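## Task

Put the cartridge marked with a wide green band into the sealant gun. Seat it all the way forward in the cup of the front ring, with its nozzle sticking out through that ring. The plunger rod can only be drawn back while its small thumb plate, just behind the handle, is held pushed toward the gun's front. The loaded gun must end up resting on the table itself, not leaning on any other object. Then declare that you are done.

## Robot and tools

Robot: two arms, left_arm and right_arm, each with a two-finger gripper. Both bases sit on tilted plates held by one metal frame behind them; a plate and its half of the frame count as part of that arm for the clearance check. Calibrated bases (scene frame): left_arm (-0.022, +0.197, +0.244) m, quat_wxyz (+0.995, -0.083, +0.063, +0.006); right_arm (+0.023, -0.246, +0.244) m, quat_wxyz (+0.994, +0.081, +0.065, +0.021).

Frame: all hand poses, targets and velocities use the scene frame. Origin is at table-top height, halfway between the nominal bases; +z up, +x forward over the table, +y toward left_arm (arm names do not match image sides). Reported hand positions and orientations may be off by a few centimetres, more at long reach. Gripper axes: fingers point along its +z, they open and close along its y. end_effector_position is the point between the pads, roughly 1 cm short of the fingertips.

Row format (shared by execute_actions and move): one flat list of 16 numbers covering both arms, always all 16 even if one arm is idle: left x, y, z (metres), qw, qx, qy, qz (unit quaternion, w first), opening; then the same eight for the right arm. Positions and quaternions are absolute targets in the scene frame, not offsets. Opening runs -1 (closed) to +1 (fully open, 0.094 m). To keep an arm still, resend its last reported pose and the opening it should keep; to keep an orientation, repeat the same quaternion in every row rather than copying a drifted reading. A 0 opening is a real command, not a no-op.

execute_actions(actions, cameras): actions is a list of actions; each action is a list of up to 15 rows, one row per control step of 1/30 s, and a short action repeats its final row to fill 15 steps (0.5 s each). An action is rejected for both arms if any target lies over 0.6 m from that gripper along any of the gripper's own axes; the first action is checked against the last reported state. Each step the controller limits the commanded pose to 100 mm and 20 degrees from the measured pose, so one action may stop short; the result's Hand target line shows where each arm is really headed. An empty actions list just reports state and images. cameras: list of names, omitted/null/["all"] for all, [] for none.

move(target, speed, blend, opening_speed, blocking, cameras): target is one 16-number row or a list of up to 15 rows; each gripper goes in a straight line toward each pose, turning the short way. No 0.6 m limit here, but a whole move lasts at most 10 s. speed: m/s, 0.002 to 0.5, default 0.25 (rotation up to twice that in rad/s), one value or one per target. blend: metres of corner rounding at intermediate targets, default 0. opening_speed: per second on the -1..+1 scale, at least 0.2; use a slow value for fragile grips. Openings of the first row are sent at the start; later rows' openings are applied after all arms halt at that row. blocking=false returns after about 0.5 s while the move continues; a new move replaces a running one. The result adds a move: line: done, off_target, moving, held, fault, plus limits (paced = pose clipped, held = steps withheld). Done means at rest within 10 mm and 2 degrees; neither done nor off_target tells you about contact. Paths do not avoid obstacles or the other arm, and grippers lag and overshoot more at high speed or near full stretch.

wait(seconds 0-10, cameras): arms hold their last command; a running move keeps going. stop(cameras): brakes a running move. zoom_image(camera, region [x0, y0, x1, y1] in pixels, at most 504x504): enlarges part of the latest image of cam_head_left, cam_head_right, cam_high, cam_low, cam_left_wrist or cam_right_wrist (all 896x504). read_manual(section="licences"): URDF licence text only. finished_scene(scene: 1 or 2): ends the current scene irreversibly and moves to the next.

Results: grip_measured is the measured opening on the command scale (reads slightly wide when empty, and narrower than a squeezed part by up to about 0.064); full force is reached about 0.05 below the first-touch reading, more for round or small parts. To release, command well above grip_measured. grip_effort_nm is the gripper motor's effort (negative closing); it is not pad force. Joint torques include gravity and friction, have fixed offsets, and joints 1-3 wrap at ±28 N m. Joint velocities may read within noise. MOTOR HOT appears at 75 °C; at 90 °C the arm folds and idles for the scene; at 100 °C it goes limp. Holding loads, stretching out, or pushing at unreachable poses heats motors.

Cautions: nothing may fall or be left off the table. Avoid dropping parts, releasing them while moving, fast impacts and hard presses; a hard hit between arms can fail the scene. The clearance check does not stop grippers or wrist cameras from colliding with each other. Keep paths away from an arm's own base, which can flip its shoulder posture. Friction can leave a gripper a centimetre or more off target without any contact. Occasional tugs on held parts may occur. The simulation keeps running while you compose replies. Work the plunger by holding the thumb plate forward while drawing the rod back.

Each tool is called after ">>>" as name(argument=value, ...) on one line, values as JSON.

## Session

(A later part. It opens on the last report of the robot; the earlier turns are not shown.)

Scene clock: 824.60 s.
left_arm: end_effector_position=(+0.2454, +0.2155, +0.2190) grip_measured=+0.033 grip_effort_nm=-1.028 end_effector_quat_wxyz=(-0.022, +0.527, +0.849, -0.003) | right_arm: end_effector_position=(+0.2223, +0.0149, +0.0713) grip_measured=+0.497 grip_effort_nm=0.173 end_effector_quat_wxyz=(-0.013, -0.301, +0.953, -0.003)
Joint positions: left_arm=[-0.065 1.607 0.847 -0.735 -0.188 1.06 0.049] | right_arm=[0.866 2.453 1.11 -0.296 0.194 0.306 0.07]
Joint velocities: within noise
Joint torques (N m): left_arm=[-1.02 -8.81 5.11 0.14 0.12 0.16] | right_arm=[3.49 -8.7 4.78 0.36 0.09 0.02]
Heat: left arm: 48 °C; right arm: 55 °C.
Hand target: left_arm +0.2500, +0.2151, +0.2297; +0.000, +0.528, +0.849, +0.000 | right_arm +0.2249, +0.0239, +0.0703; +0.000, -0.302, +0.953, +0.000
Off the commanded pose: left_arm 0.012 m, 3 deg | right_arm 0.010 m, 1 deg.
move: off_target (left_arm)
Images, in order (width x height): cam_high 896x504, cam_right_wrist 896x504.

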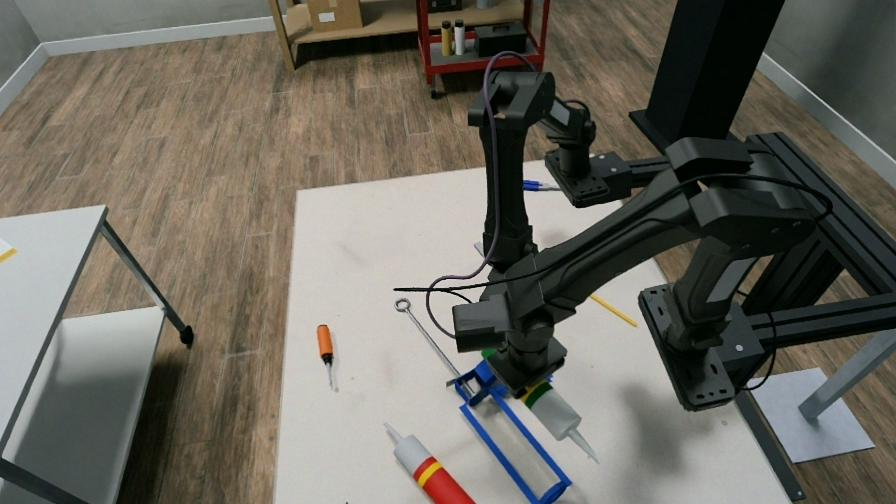

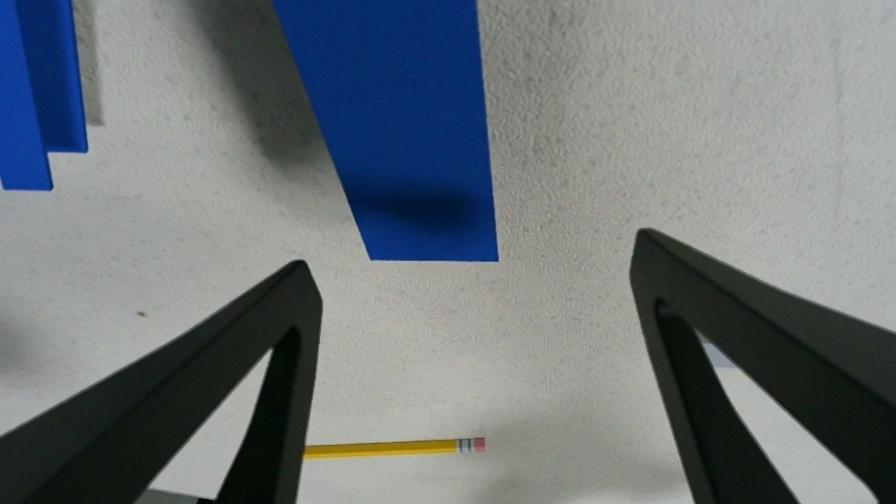

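>>> move(target=[[0.25,0.215,0.23,0,-0.5282,-0.8491,0,-0.1,0.227,0.024,0.016,0,-0.3025,0.9531,0,0.5]], speed=0.12, cameras=["cam_right_wrist","cam_high"])

Scene clock: 827.80 s.
left_arm: end_effector_position=(+0.2454, +0.2155, +0.2190) grip_measured=+0.033 grip_effort_nm=-1.033 end_effector_quat_wxyz=(-0.022, +0.527, +0.849, -0.003) | right_arm: end_effector_position=(+0.2203, +0.0210, +0.0195) grip_measured=+0.497 grip_effort_nm=0.173 end_effector_quat_wxyz=(-0.011, -0.304, +0.953, -0.001)
Joint positions: left_arm=[-0.065 1.607 0.847 -0.735 -0.188 1.06 0.049] | right_arm=[0.85 2.635 1.174 -0.168 0.194 0.282 0.07]
Joint velocities: within noise
Joint torques (N m): left_arm=[-0.99 -8.85 5.15 0.17 0.14 0.14] | right_arm=[1.78 -9.01 3.88 0.4 0.1 -0.08]
Heat: left arm: 47 °C; right arm: 55 °C.
Hand target: left_arm +0.2500, +0.2151, +0.2297; +0.000, +0.528, +0.849, +0.000 | right_arm +0.2269, +0.0239, +0.0162; +0.000, -0.302, +0.953, +0.000
Off the commanded pose: left_arm 0.012 m, 3 deg | right_arm 0.008 m, 1 deg.
move: off_target (left_arm)
Images, in order (width x height): cam_high 896x504, cam_right_wrist 896x504.

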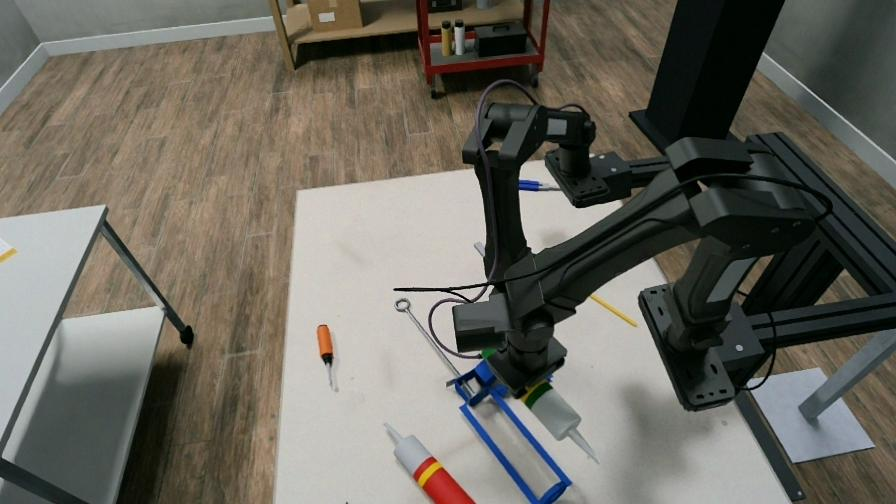

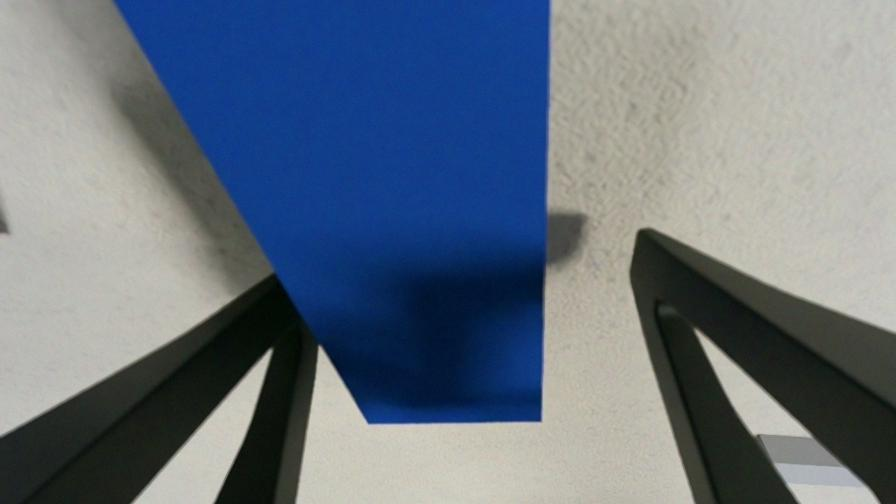

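>>> move(target=[[0.25,0.215,0.23,0,-0.5282,-0.8491,0,-0.1,0.221,0.033,0.016,0,-0.3025,0.9531,0,0.5]], speed=0.05, cameras=["cam_right_wrist"])

Scene clock: 832.03 s.
left_arm: end_effector_position=(+0.2455, +0.2158, +0.2190) grip_measured=+0.033 grip_effort_nm=-1.028 end_effector_quat_wxyz=(-0.022, +0.527, +0.849, -0.002) | right_arm: end_effector_position=(+0.2208, +0.0244, +0.0174) grip_measured=+0.497 grip_effort_nm=0.173 end_effector_quat_wxyz=(-0.009, -0.298, +0.955, +0.000)
Joint positions: left_arm=[-0.065 1.607 0.847 -0.735 -0.19 1.06 0.049] | right_arm=[0.854 2.647 1.188 -0.168 0.194 0.299 0.07]
Joint velocities: within noise
Joint torques (N m): left_arm=[-0.96 -8.88 5.08 0.13 0.15 0.18] | right_arm=[4.03 -9.07 4.55 0.23 0.09 0.07]
Heat: left arm: 46 °C; right arm: 56 °C.
Hand target: left_arm +0.2500, +0.2151, +0.2297; +0.000, +0.528, +0.849, +0.000 | right_arm +0.2209, +0.0329, +0.0162; +0.000, -0.302, +0.953, +0.000
Off the commanded pose: left_arm 0.012 m, 3 deg | right_arm 0.009 m, 1 deg.
move: off_target (left_arm)
Images, in order (width x height): cam_right_wrist 896x504.

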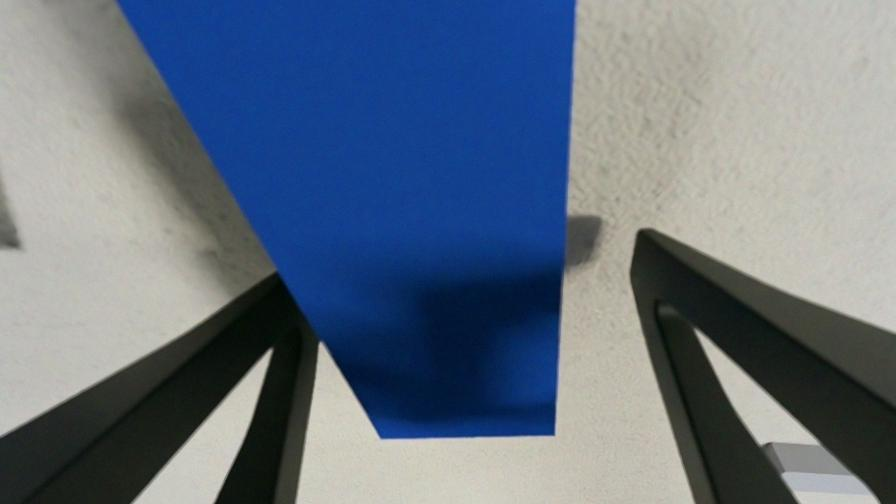

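>>> move(target=[[0.25,0.215,0.23,0,-0.5282,-0.8491,0,-0.1,0.222,0.031,0.016,0,-0.3540,0.9352,0,0.5],[0.25,0.215,0.23,0,-0.5282,-0.8491,0,-0.1,0.222,0.031,0.016,0,-0.3540,0.9352,0,-0.3]], speed=0.1, opening_speed=0.6, cameras=["cam_right_wrist","cam_head_left","cam_head_right","cam_high","cam_left_wrist"])

Scene clock: 847.73 s.
left_arm: end_effector_position=(+0.2457, +0.2158, +0.2190) grip_measured=+0.033 grip_effort_nm=-1.033 end_effector_quat_wxyz=(-0.022, +0.527, +0.849, -0.002) | right_arm: end_effector_position=(+0.2210, +0.0243, +0.0174) grip_measured=-0.172 grip_effort_nm=-0.994 end_effector_quat_wxyz=(-0.009, -0.345, +0.938, +0.000)
Joint positions: left_arm=[-0.065 1.607 0.847 -0.734 -0.19 1.06 0.049] | right_arm=[0.854 2.647 1.188 -0.168 0.195 0.198 0.039]
Joint velocities: within noise
Joint torques (N m): left_arm=[-0.88 -8.88 5.15 0.16 0.15 0.17] | right_arm=[3.52 -9.26 4.03 0.3 0.11 -0.08]
Heat: left arm: 45 °C; right arm: 58 °C.
Hand target: left_arm +0.2500, +0.2151, +0.2296; +0.000, +0.528, +0.849, +0.000 | right_arm +0.2219, +0.0309, +0.0162; +0.000, -0.354, +0.935, +0.000
Off the commanded pose: left_arm 0.012 m, 3 deg | right_arm 0.007 m, 1 deg.
move: off_target (left_arm)
Images, in order (width x height): cam_head_left 896x504, cam_head_right 896x504, cam_high 896x504, cam_left_wrist 896x504, cam_right_wrist 896x504.

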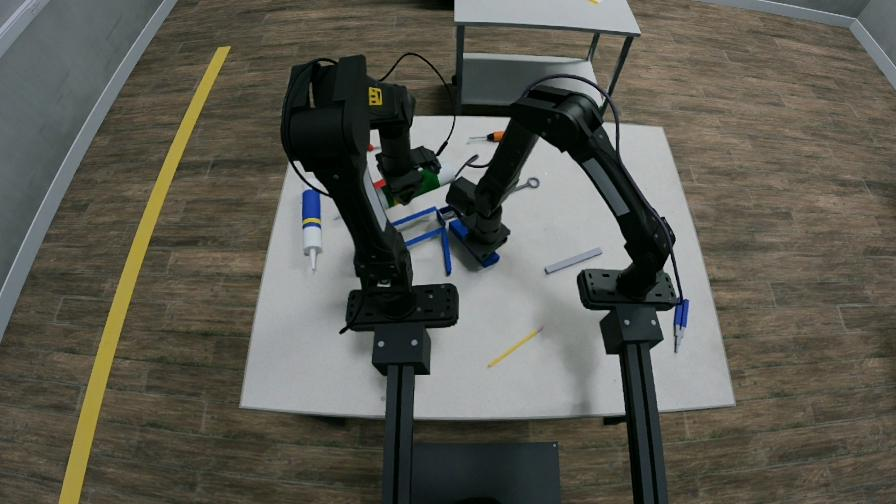

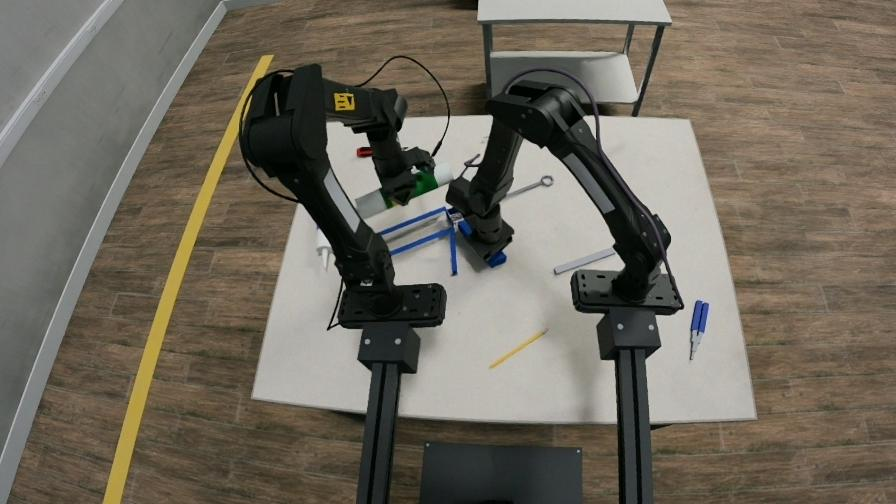

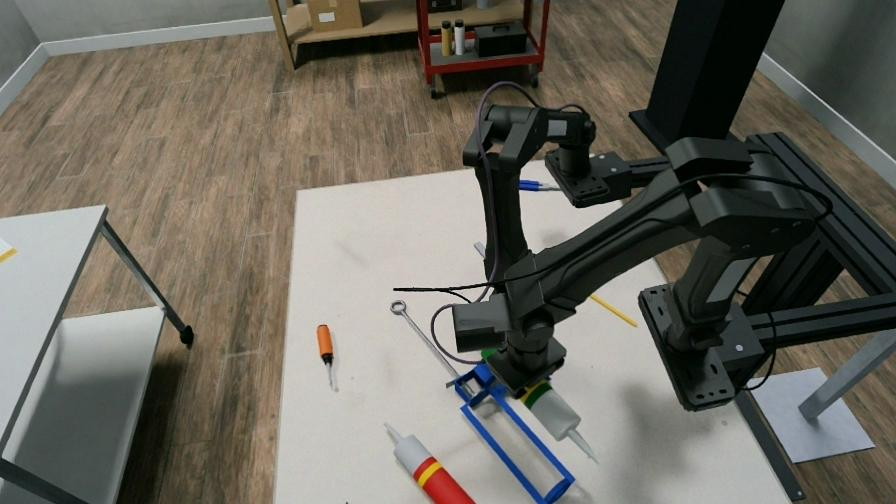

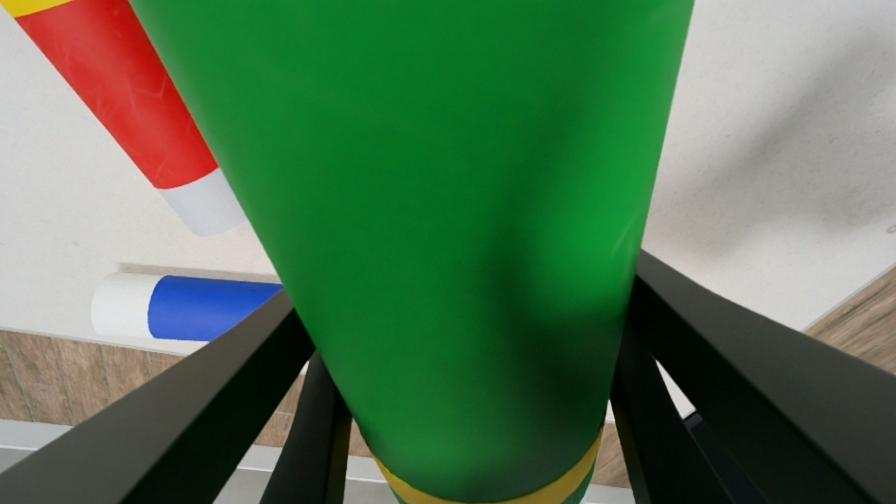

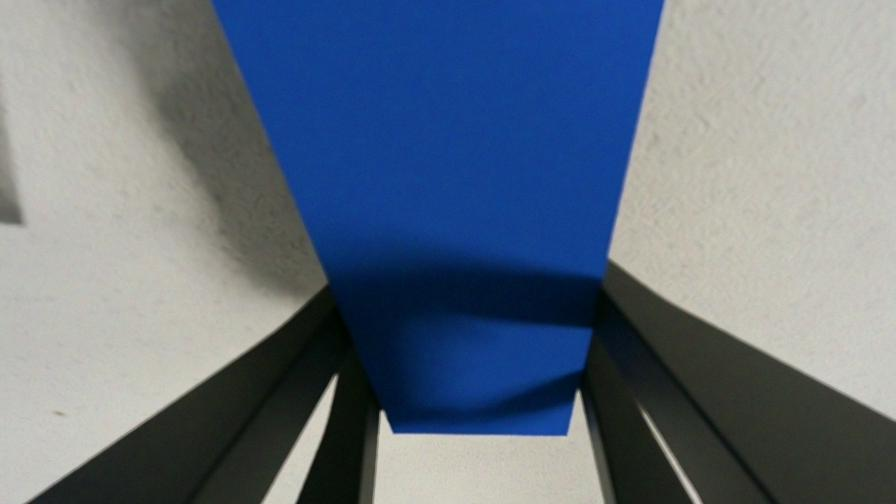

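>>> execute_actions(actions=[])

Scene clock: 861.07 s.
left_arm: end_effector_position=(+0.2457, +0.2158, +0.2190) grip_measured=+0.033 grip_effort_nm=-1.028 end_effector_quat_wxyz=(-0.022, +0.527, +0.849, -0.002) | right_arm: end_effector_position=(+0.2210, +0.0243, +0.0174) grip_measured=-0.172 grip_effort_nm=-1.004 end_effector_quat_wxyz=(-0.009, -0.345, +0.938, +0.000)
Joint positions: left_arm=[-0.065 1.607 0.847 -0.734 -0.19 1.06 0.049] | right_arm=[0.854 2.647 1.188 -0.168 0.195 0.198 0.039]
Joint velocities: within noise
Joint torques (N m): left_arm=[-0.98 -8.88 5.14 0.15 0.13 0.15] | right_arm=[3.54 -9.28 4.14 0.28 0.1 -0.08]
Heat: left arm: 44 °C; right arm: 59 °C.
Hand target: left_arm +0.2500, +0.2151, +0.2296; +0.000, +0.528, +0.849, +0.000 | right_arm +0.2219, +0.0309, +0.0162; +0.000, -0.354, +0.935, +0.000
Tool commands: left_gripper/opening=-0.1 right_gripper/opening=-0.3
Off the commanded pose: left_arm 0.012 m, 3 deg | right_arm 0.007 m, 1 deg.

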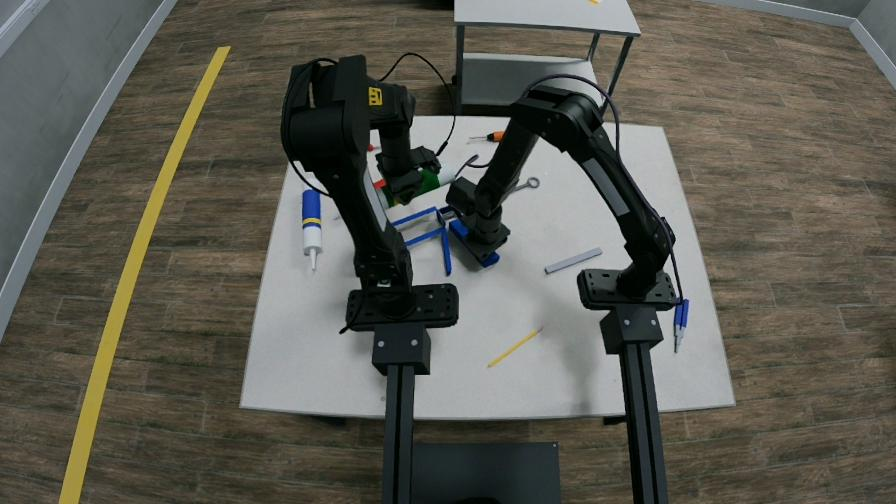

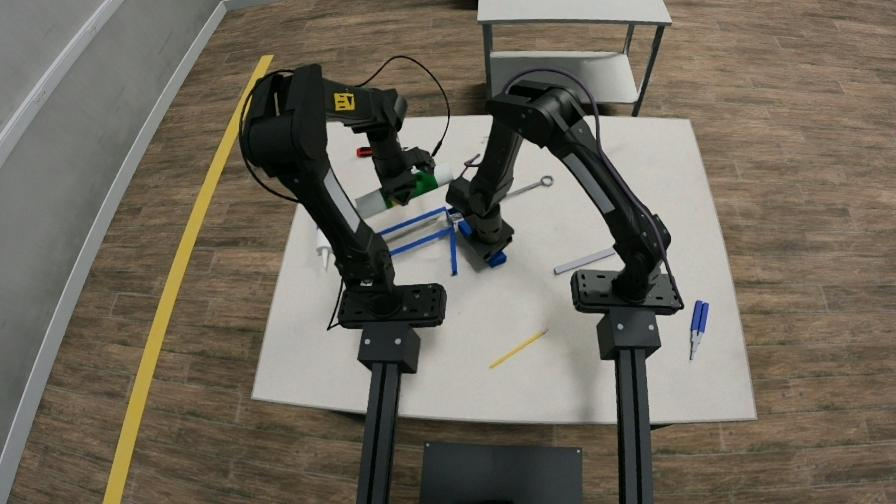

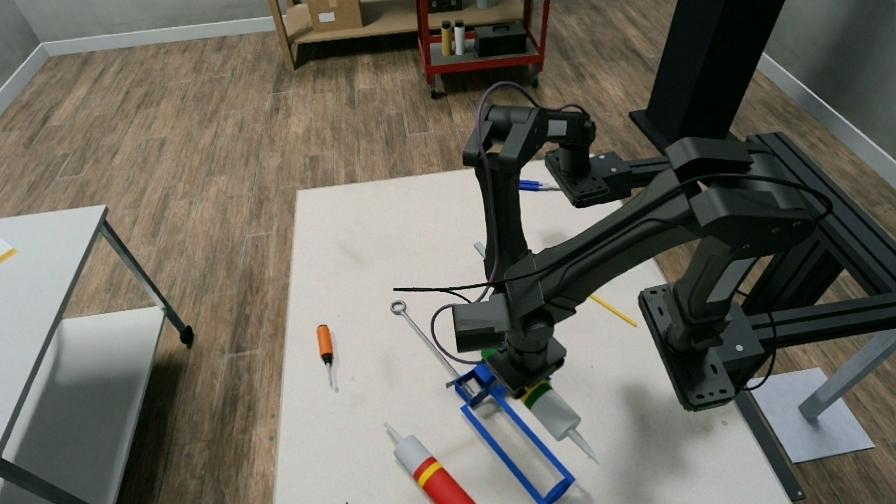

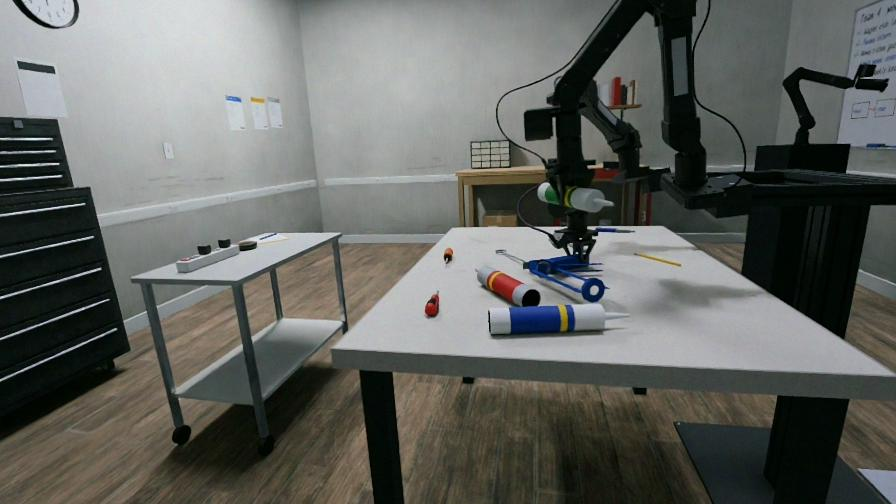

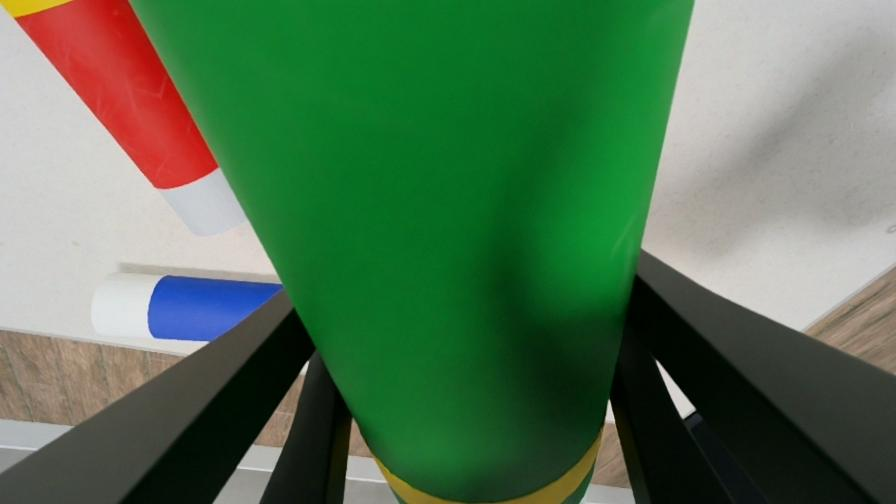

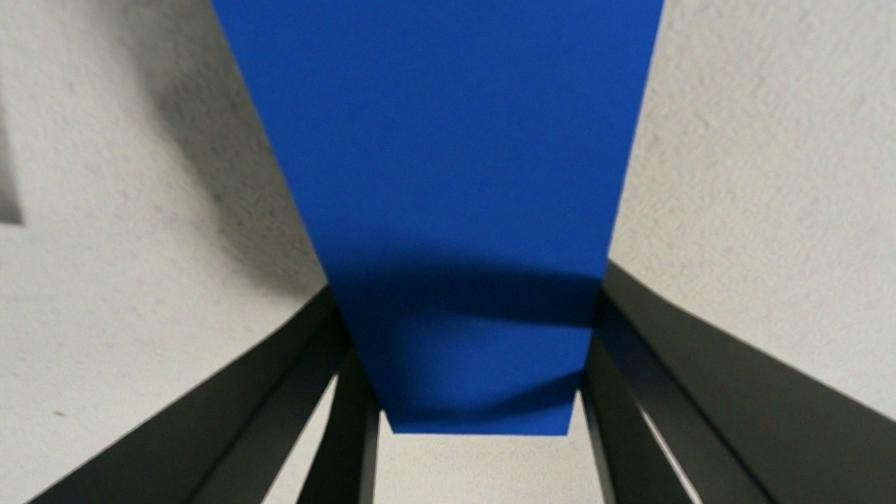

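>>> zoom_image(camera="cam_head_left", region=[330, 140, 530, 290])

>>> zoom_image(camera="cam_high", region=[430, 340, 630, 504])

>>> zoom_image(camera="cam_low", region=[480, 170, 660, 320])

>>> zoom_image(camera="cam_head_right", region=[330, 140, 530, 290])

Scaled by 2.520 from the camera's 896x504 image, which has a finer 1280x720 frame.

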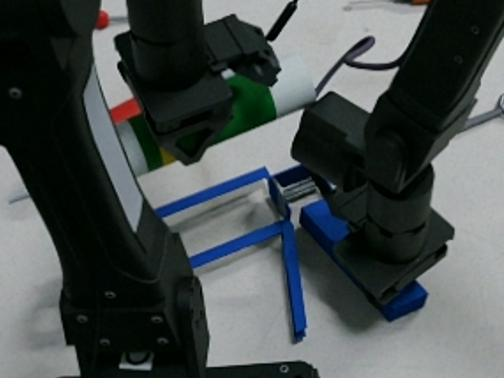

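Scaled by 2.520 from the camera's 896x504 image, which has a finer 1280x720 frame.

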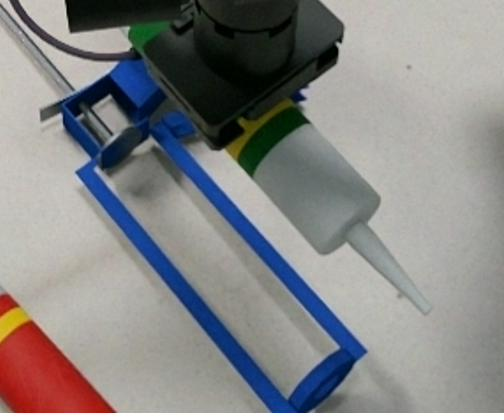

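Scaled by 2.800 from the camera's 896x504 image, which has a finer 1280x720 frame.

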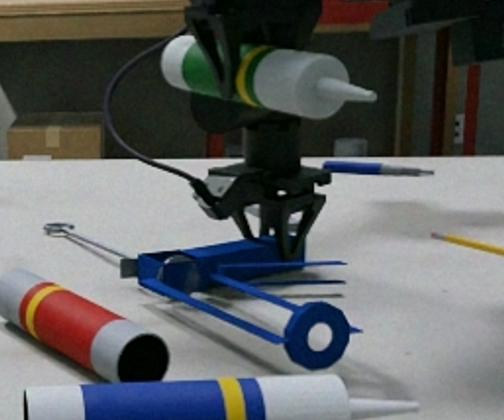

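Scaled by 2.520 from the camera's 896x504 image, which has a finer 1280x720 frame.

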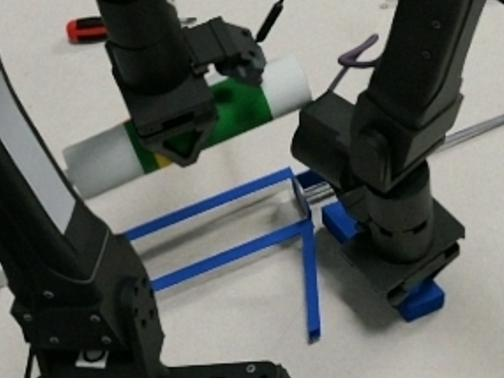

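>>> move(target=[0.280,0.200,0.15,0,-0.5282,-0.8491,0,-0.1,0.222,0.031,0.016,0,-0.3540,0.9352,0,-0.3], speed=0.1)

>>> zoom_image(camera="cam_high", region=[430, 340, 630, 504])

>>> zoom_image(camera="cam_head_left", region=[330, 140, 530, 290])

>>> zoom_image(camera="cam_low", region=[480, 170, 660, 320])

Scene clock: 872.77 s.
left_arm: end_effector_position=(+0.2588, +0.2059, +0.1653) grip_measured=+0.033 grip_effort_nm=-1.028 end_effector_quat_wxyz=(-0.026, +0.528, +0.849, -0.004) | right_arm: end_effector_position=(+0.2210, +0.0243, +0.0174) grip_measured=-0.172 grip_effort_nm=-1.009 end_effector_quat_wxyz=(-0.009, -0.345, +0.939, +0.000)
Joint positions: left_arm=[-0.065 1.817 0.838 -0.524 -0.19 1.06 0.049] | right_arm=[0.854 2.647 1.188 -0.168 0.195 0.198 0.039]
Joint velocities: within noise
Joint torques (N m): left_arm=[-1.47 -6.71 4.4 0.13 -0.01 0.03] | right_arm=[3.51 -9.35 4.08 0.28 0.08 -0.09]
Heat: left arm: 44 °C; right arm: 59 °C.
Hand target: left_arm +0.2602, +0.2061, +0.1679; -0.023, +0.528, +0.849, -0.003 | right_arm +0.2219, +0.0309, +0.0162; +0.000, -0.354, +0.935, +0.000
Off the commanded pose: left_arm 0.027 m, 3 deg | right_arm 0.007 m, 1 deg.
move: held (left_arm; a check stopped the path); limits=held
pose unreachable (left arm): on one or more control steps of this call, first in action 0 (counted from 0), this arm could not follow its commanded pose, so it was not sent that pose on those steps. It may still have moved: this result reports where it is.
cause: moving toward the commanded pose would bring a part of the arm too close to another arm (this arm's wrist camera and the right arm's wrist (the part past joint 4), along the way the arms are being sent, or toward where that arm still pushes).
pose unreachable (right arm): on one or more control steps of this call, first in action 0 (counted from 0), this arm could not follow its commanded pose, so it was not sent that pose on those steps. It may still have moved: this result reports where it is.
cause: moving toward the commanded pose would bring a part of the arm too close to another arm (this arm's wrist (the part past joint 4) and the left arm's wrist camera, along the way the arms are being sent, or toward where that arm still pushes).

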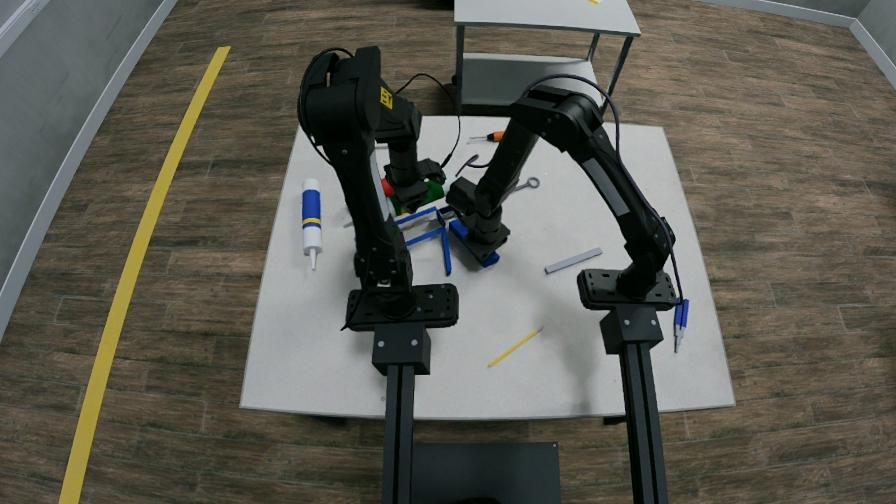

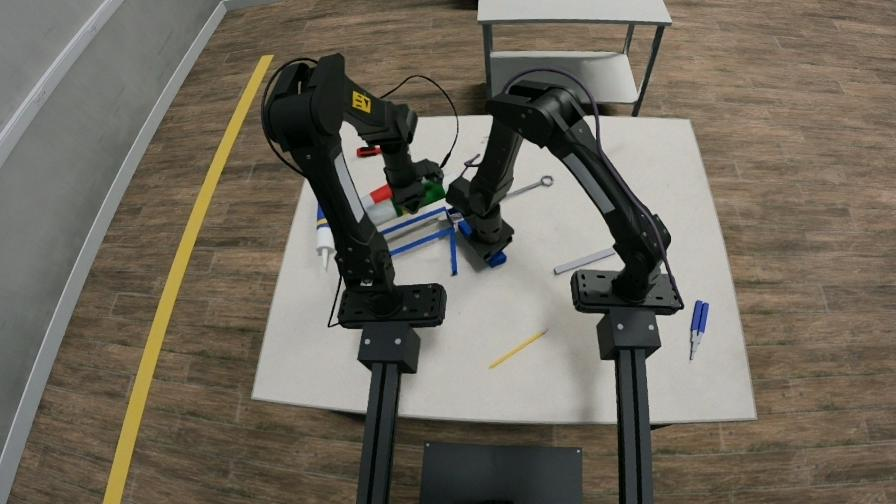

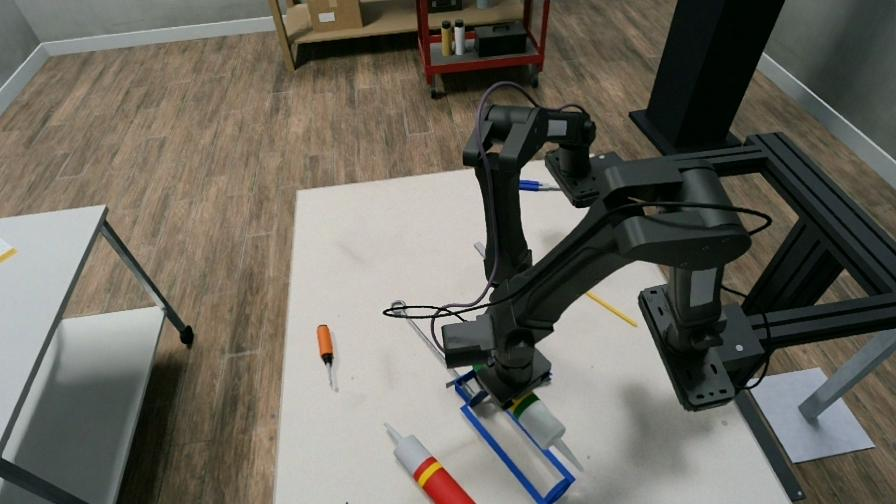

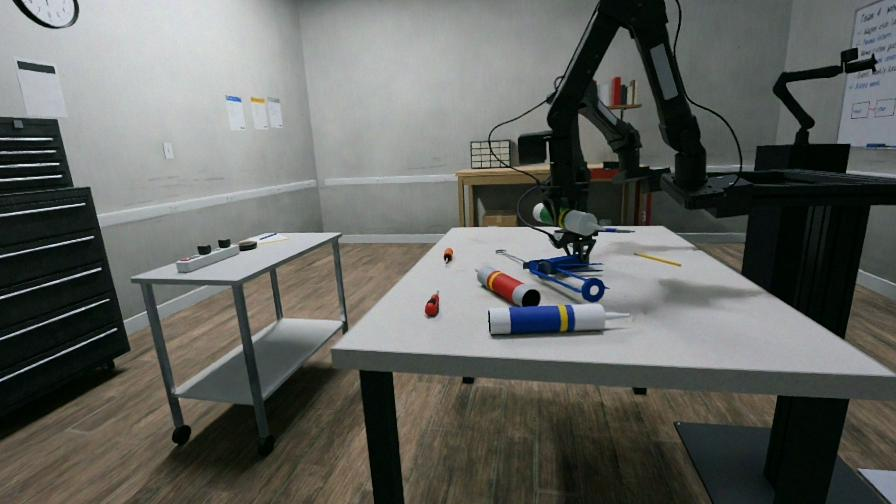

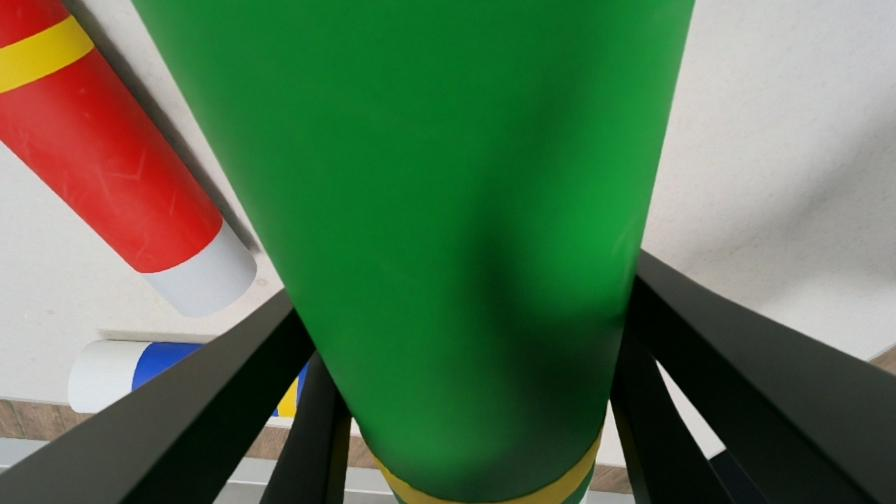

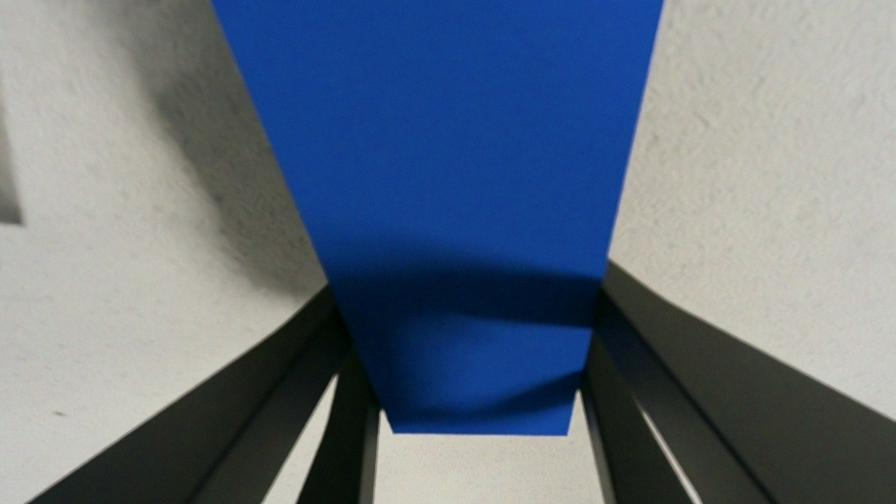

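Scaled by 2.520 from the camera's 896x504 image, which has a finer 1280x720 frame.

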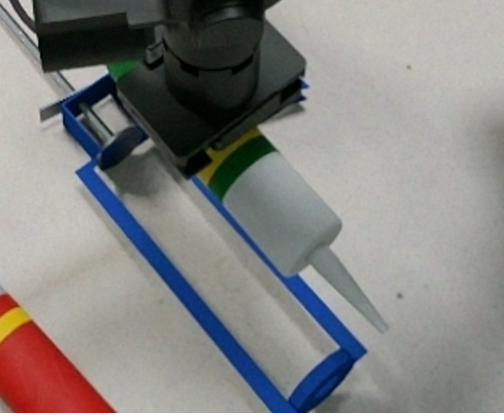

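Scaled by 2.520 from the camera's 896x504 image, which has a finer 1280x720 frame.

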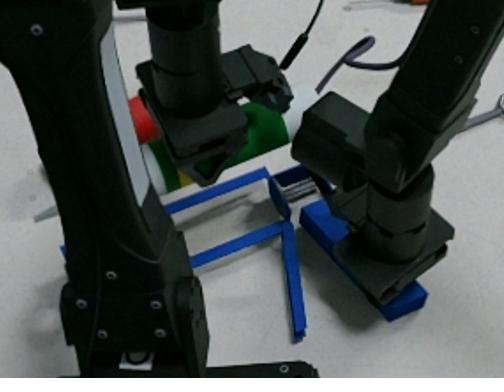

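Scaled by 2.800 from the camera's 896x504 image, which has a finer 1280x720 frame.

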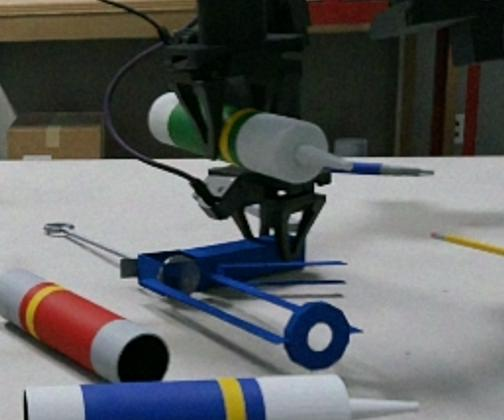

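>>> move(target=[0.272,0.238,0.18,-0.1838,-0.5157,-0.8290,0.1143,-0.1,0.222,0.031,0.016,0,-0.3540,0.9352,0,-0.3], speed=0.12)

>>> zoom_image(camera="cam_high", region=[430, 340, 630, 504])

Scene clock: 898.30 s.
left_arm: end_effector_position=(+0.2583, +0.2391, +0.1660) grip_measured=+0.033 grip_effort_nm=-1.028 end_effector_quat_wxyz=(+0.146, +0.513, +0.837, -0.124) | right_arm: end_effector_position=(+0.2210, +0.0243, +0.0174) grip_measured=-0.172 grip_effort_nm=-1.004 end_effector_quat_wxyz=(-0.009, -0.345, +0.939, +0.000)
Joint positions: left_arm=[0.327 1.747 0.748 -0.409 0.271 1.45 0.049] | right_arm=[0.854 2.647 1.188 -0.168 0.195 0.198 0.039]
Joint velocities: within noise
Joint torques (N m): left_arm=[-0.55 -9.02 4.14 0.34 0.6 0.17] | right_arm=[3.51 -9.21 4.08 0.3 0.1 -0.06]
Heat: left arm: 43 °C; right arm: 59 °C.
Hand target: left_arm +0.2717, +0.2382, +0.1798; +0.183, +0.516, +0.829, -0.114 | right_arm +0.2219, +0.0309, +0.0162; +0.000, -0.354, +0.935, +0.000
Off the commanded pose: left_arm 0.020 m, 5 deg | right_arm 0.007 m, 1 deg.
move: off_target (left_arm)

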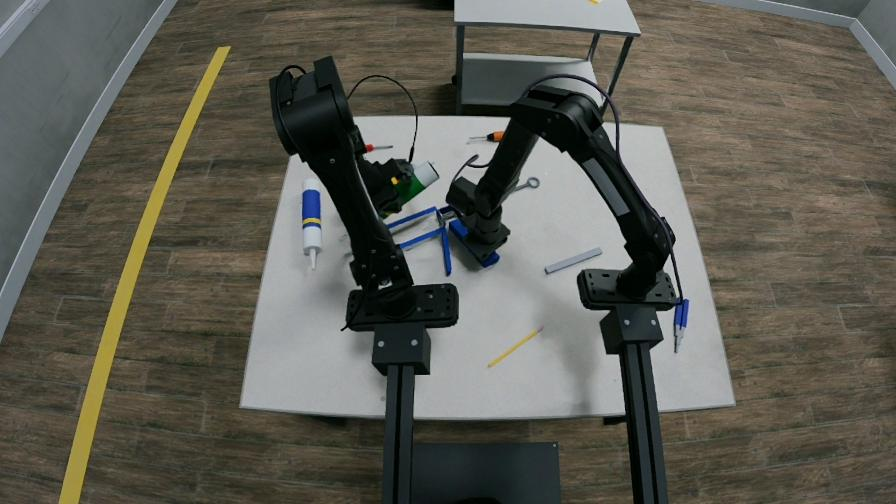

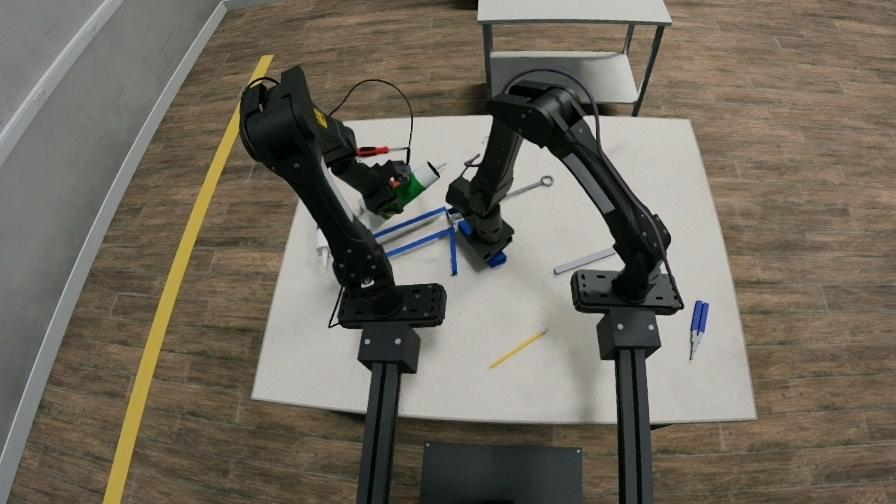

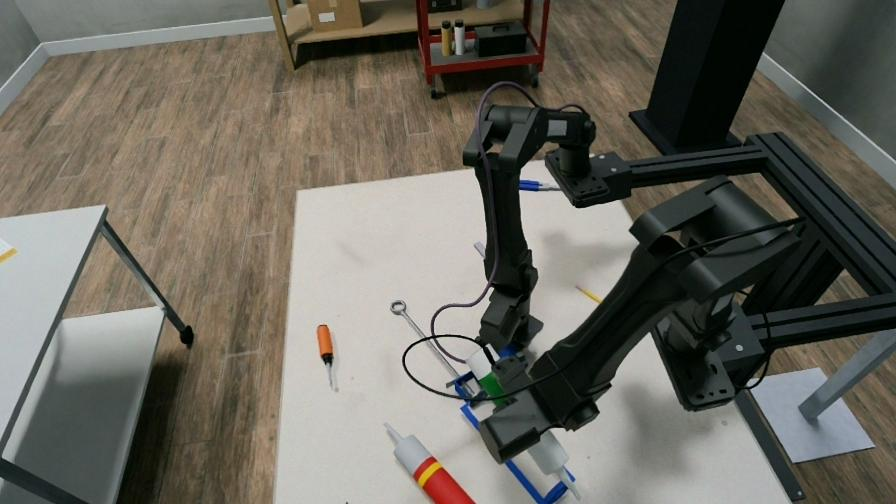

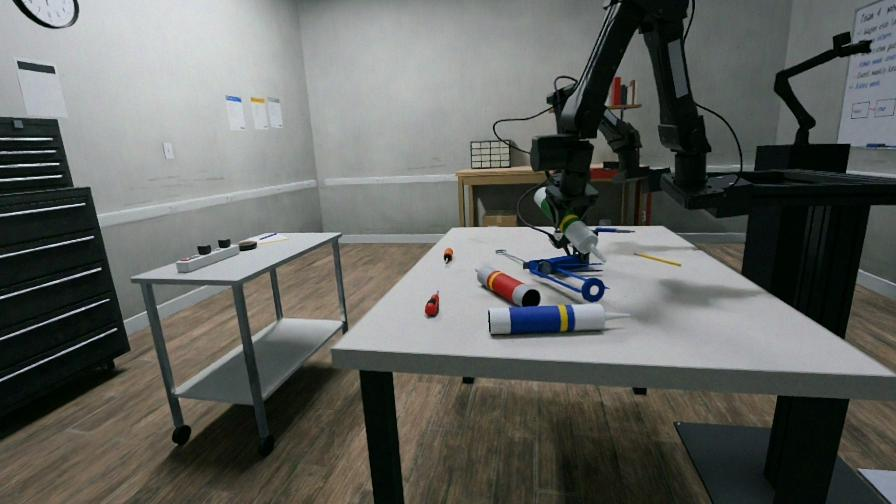

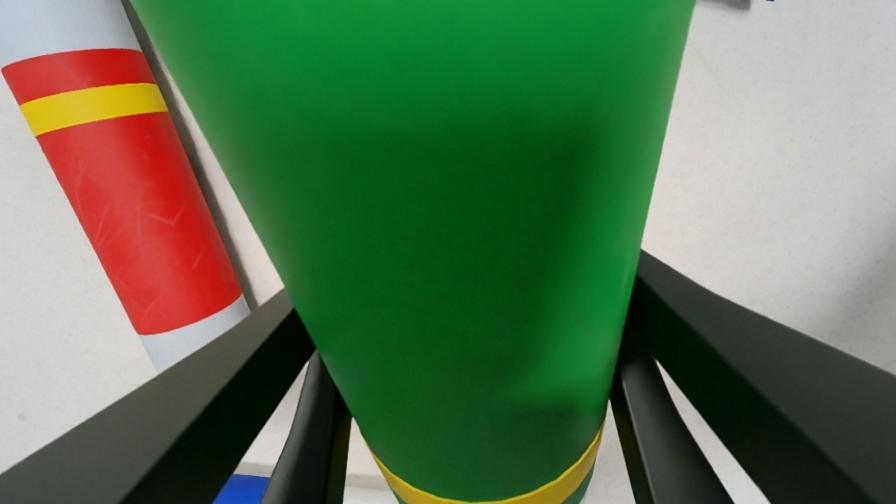

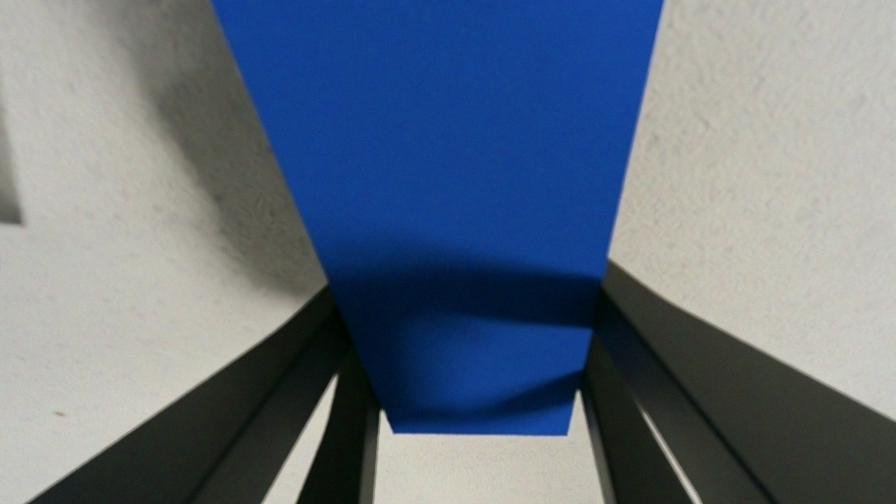

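Scaled by 2.520 from the camera's 896x504 image, which has a finer 1280x720 frame.

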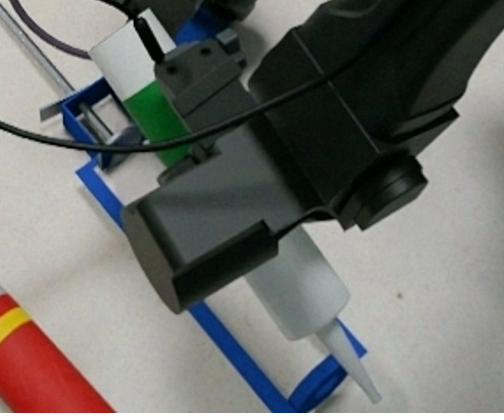

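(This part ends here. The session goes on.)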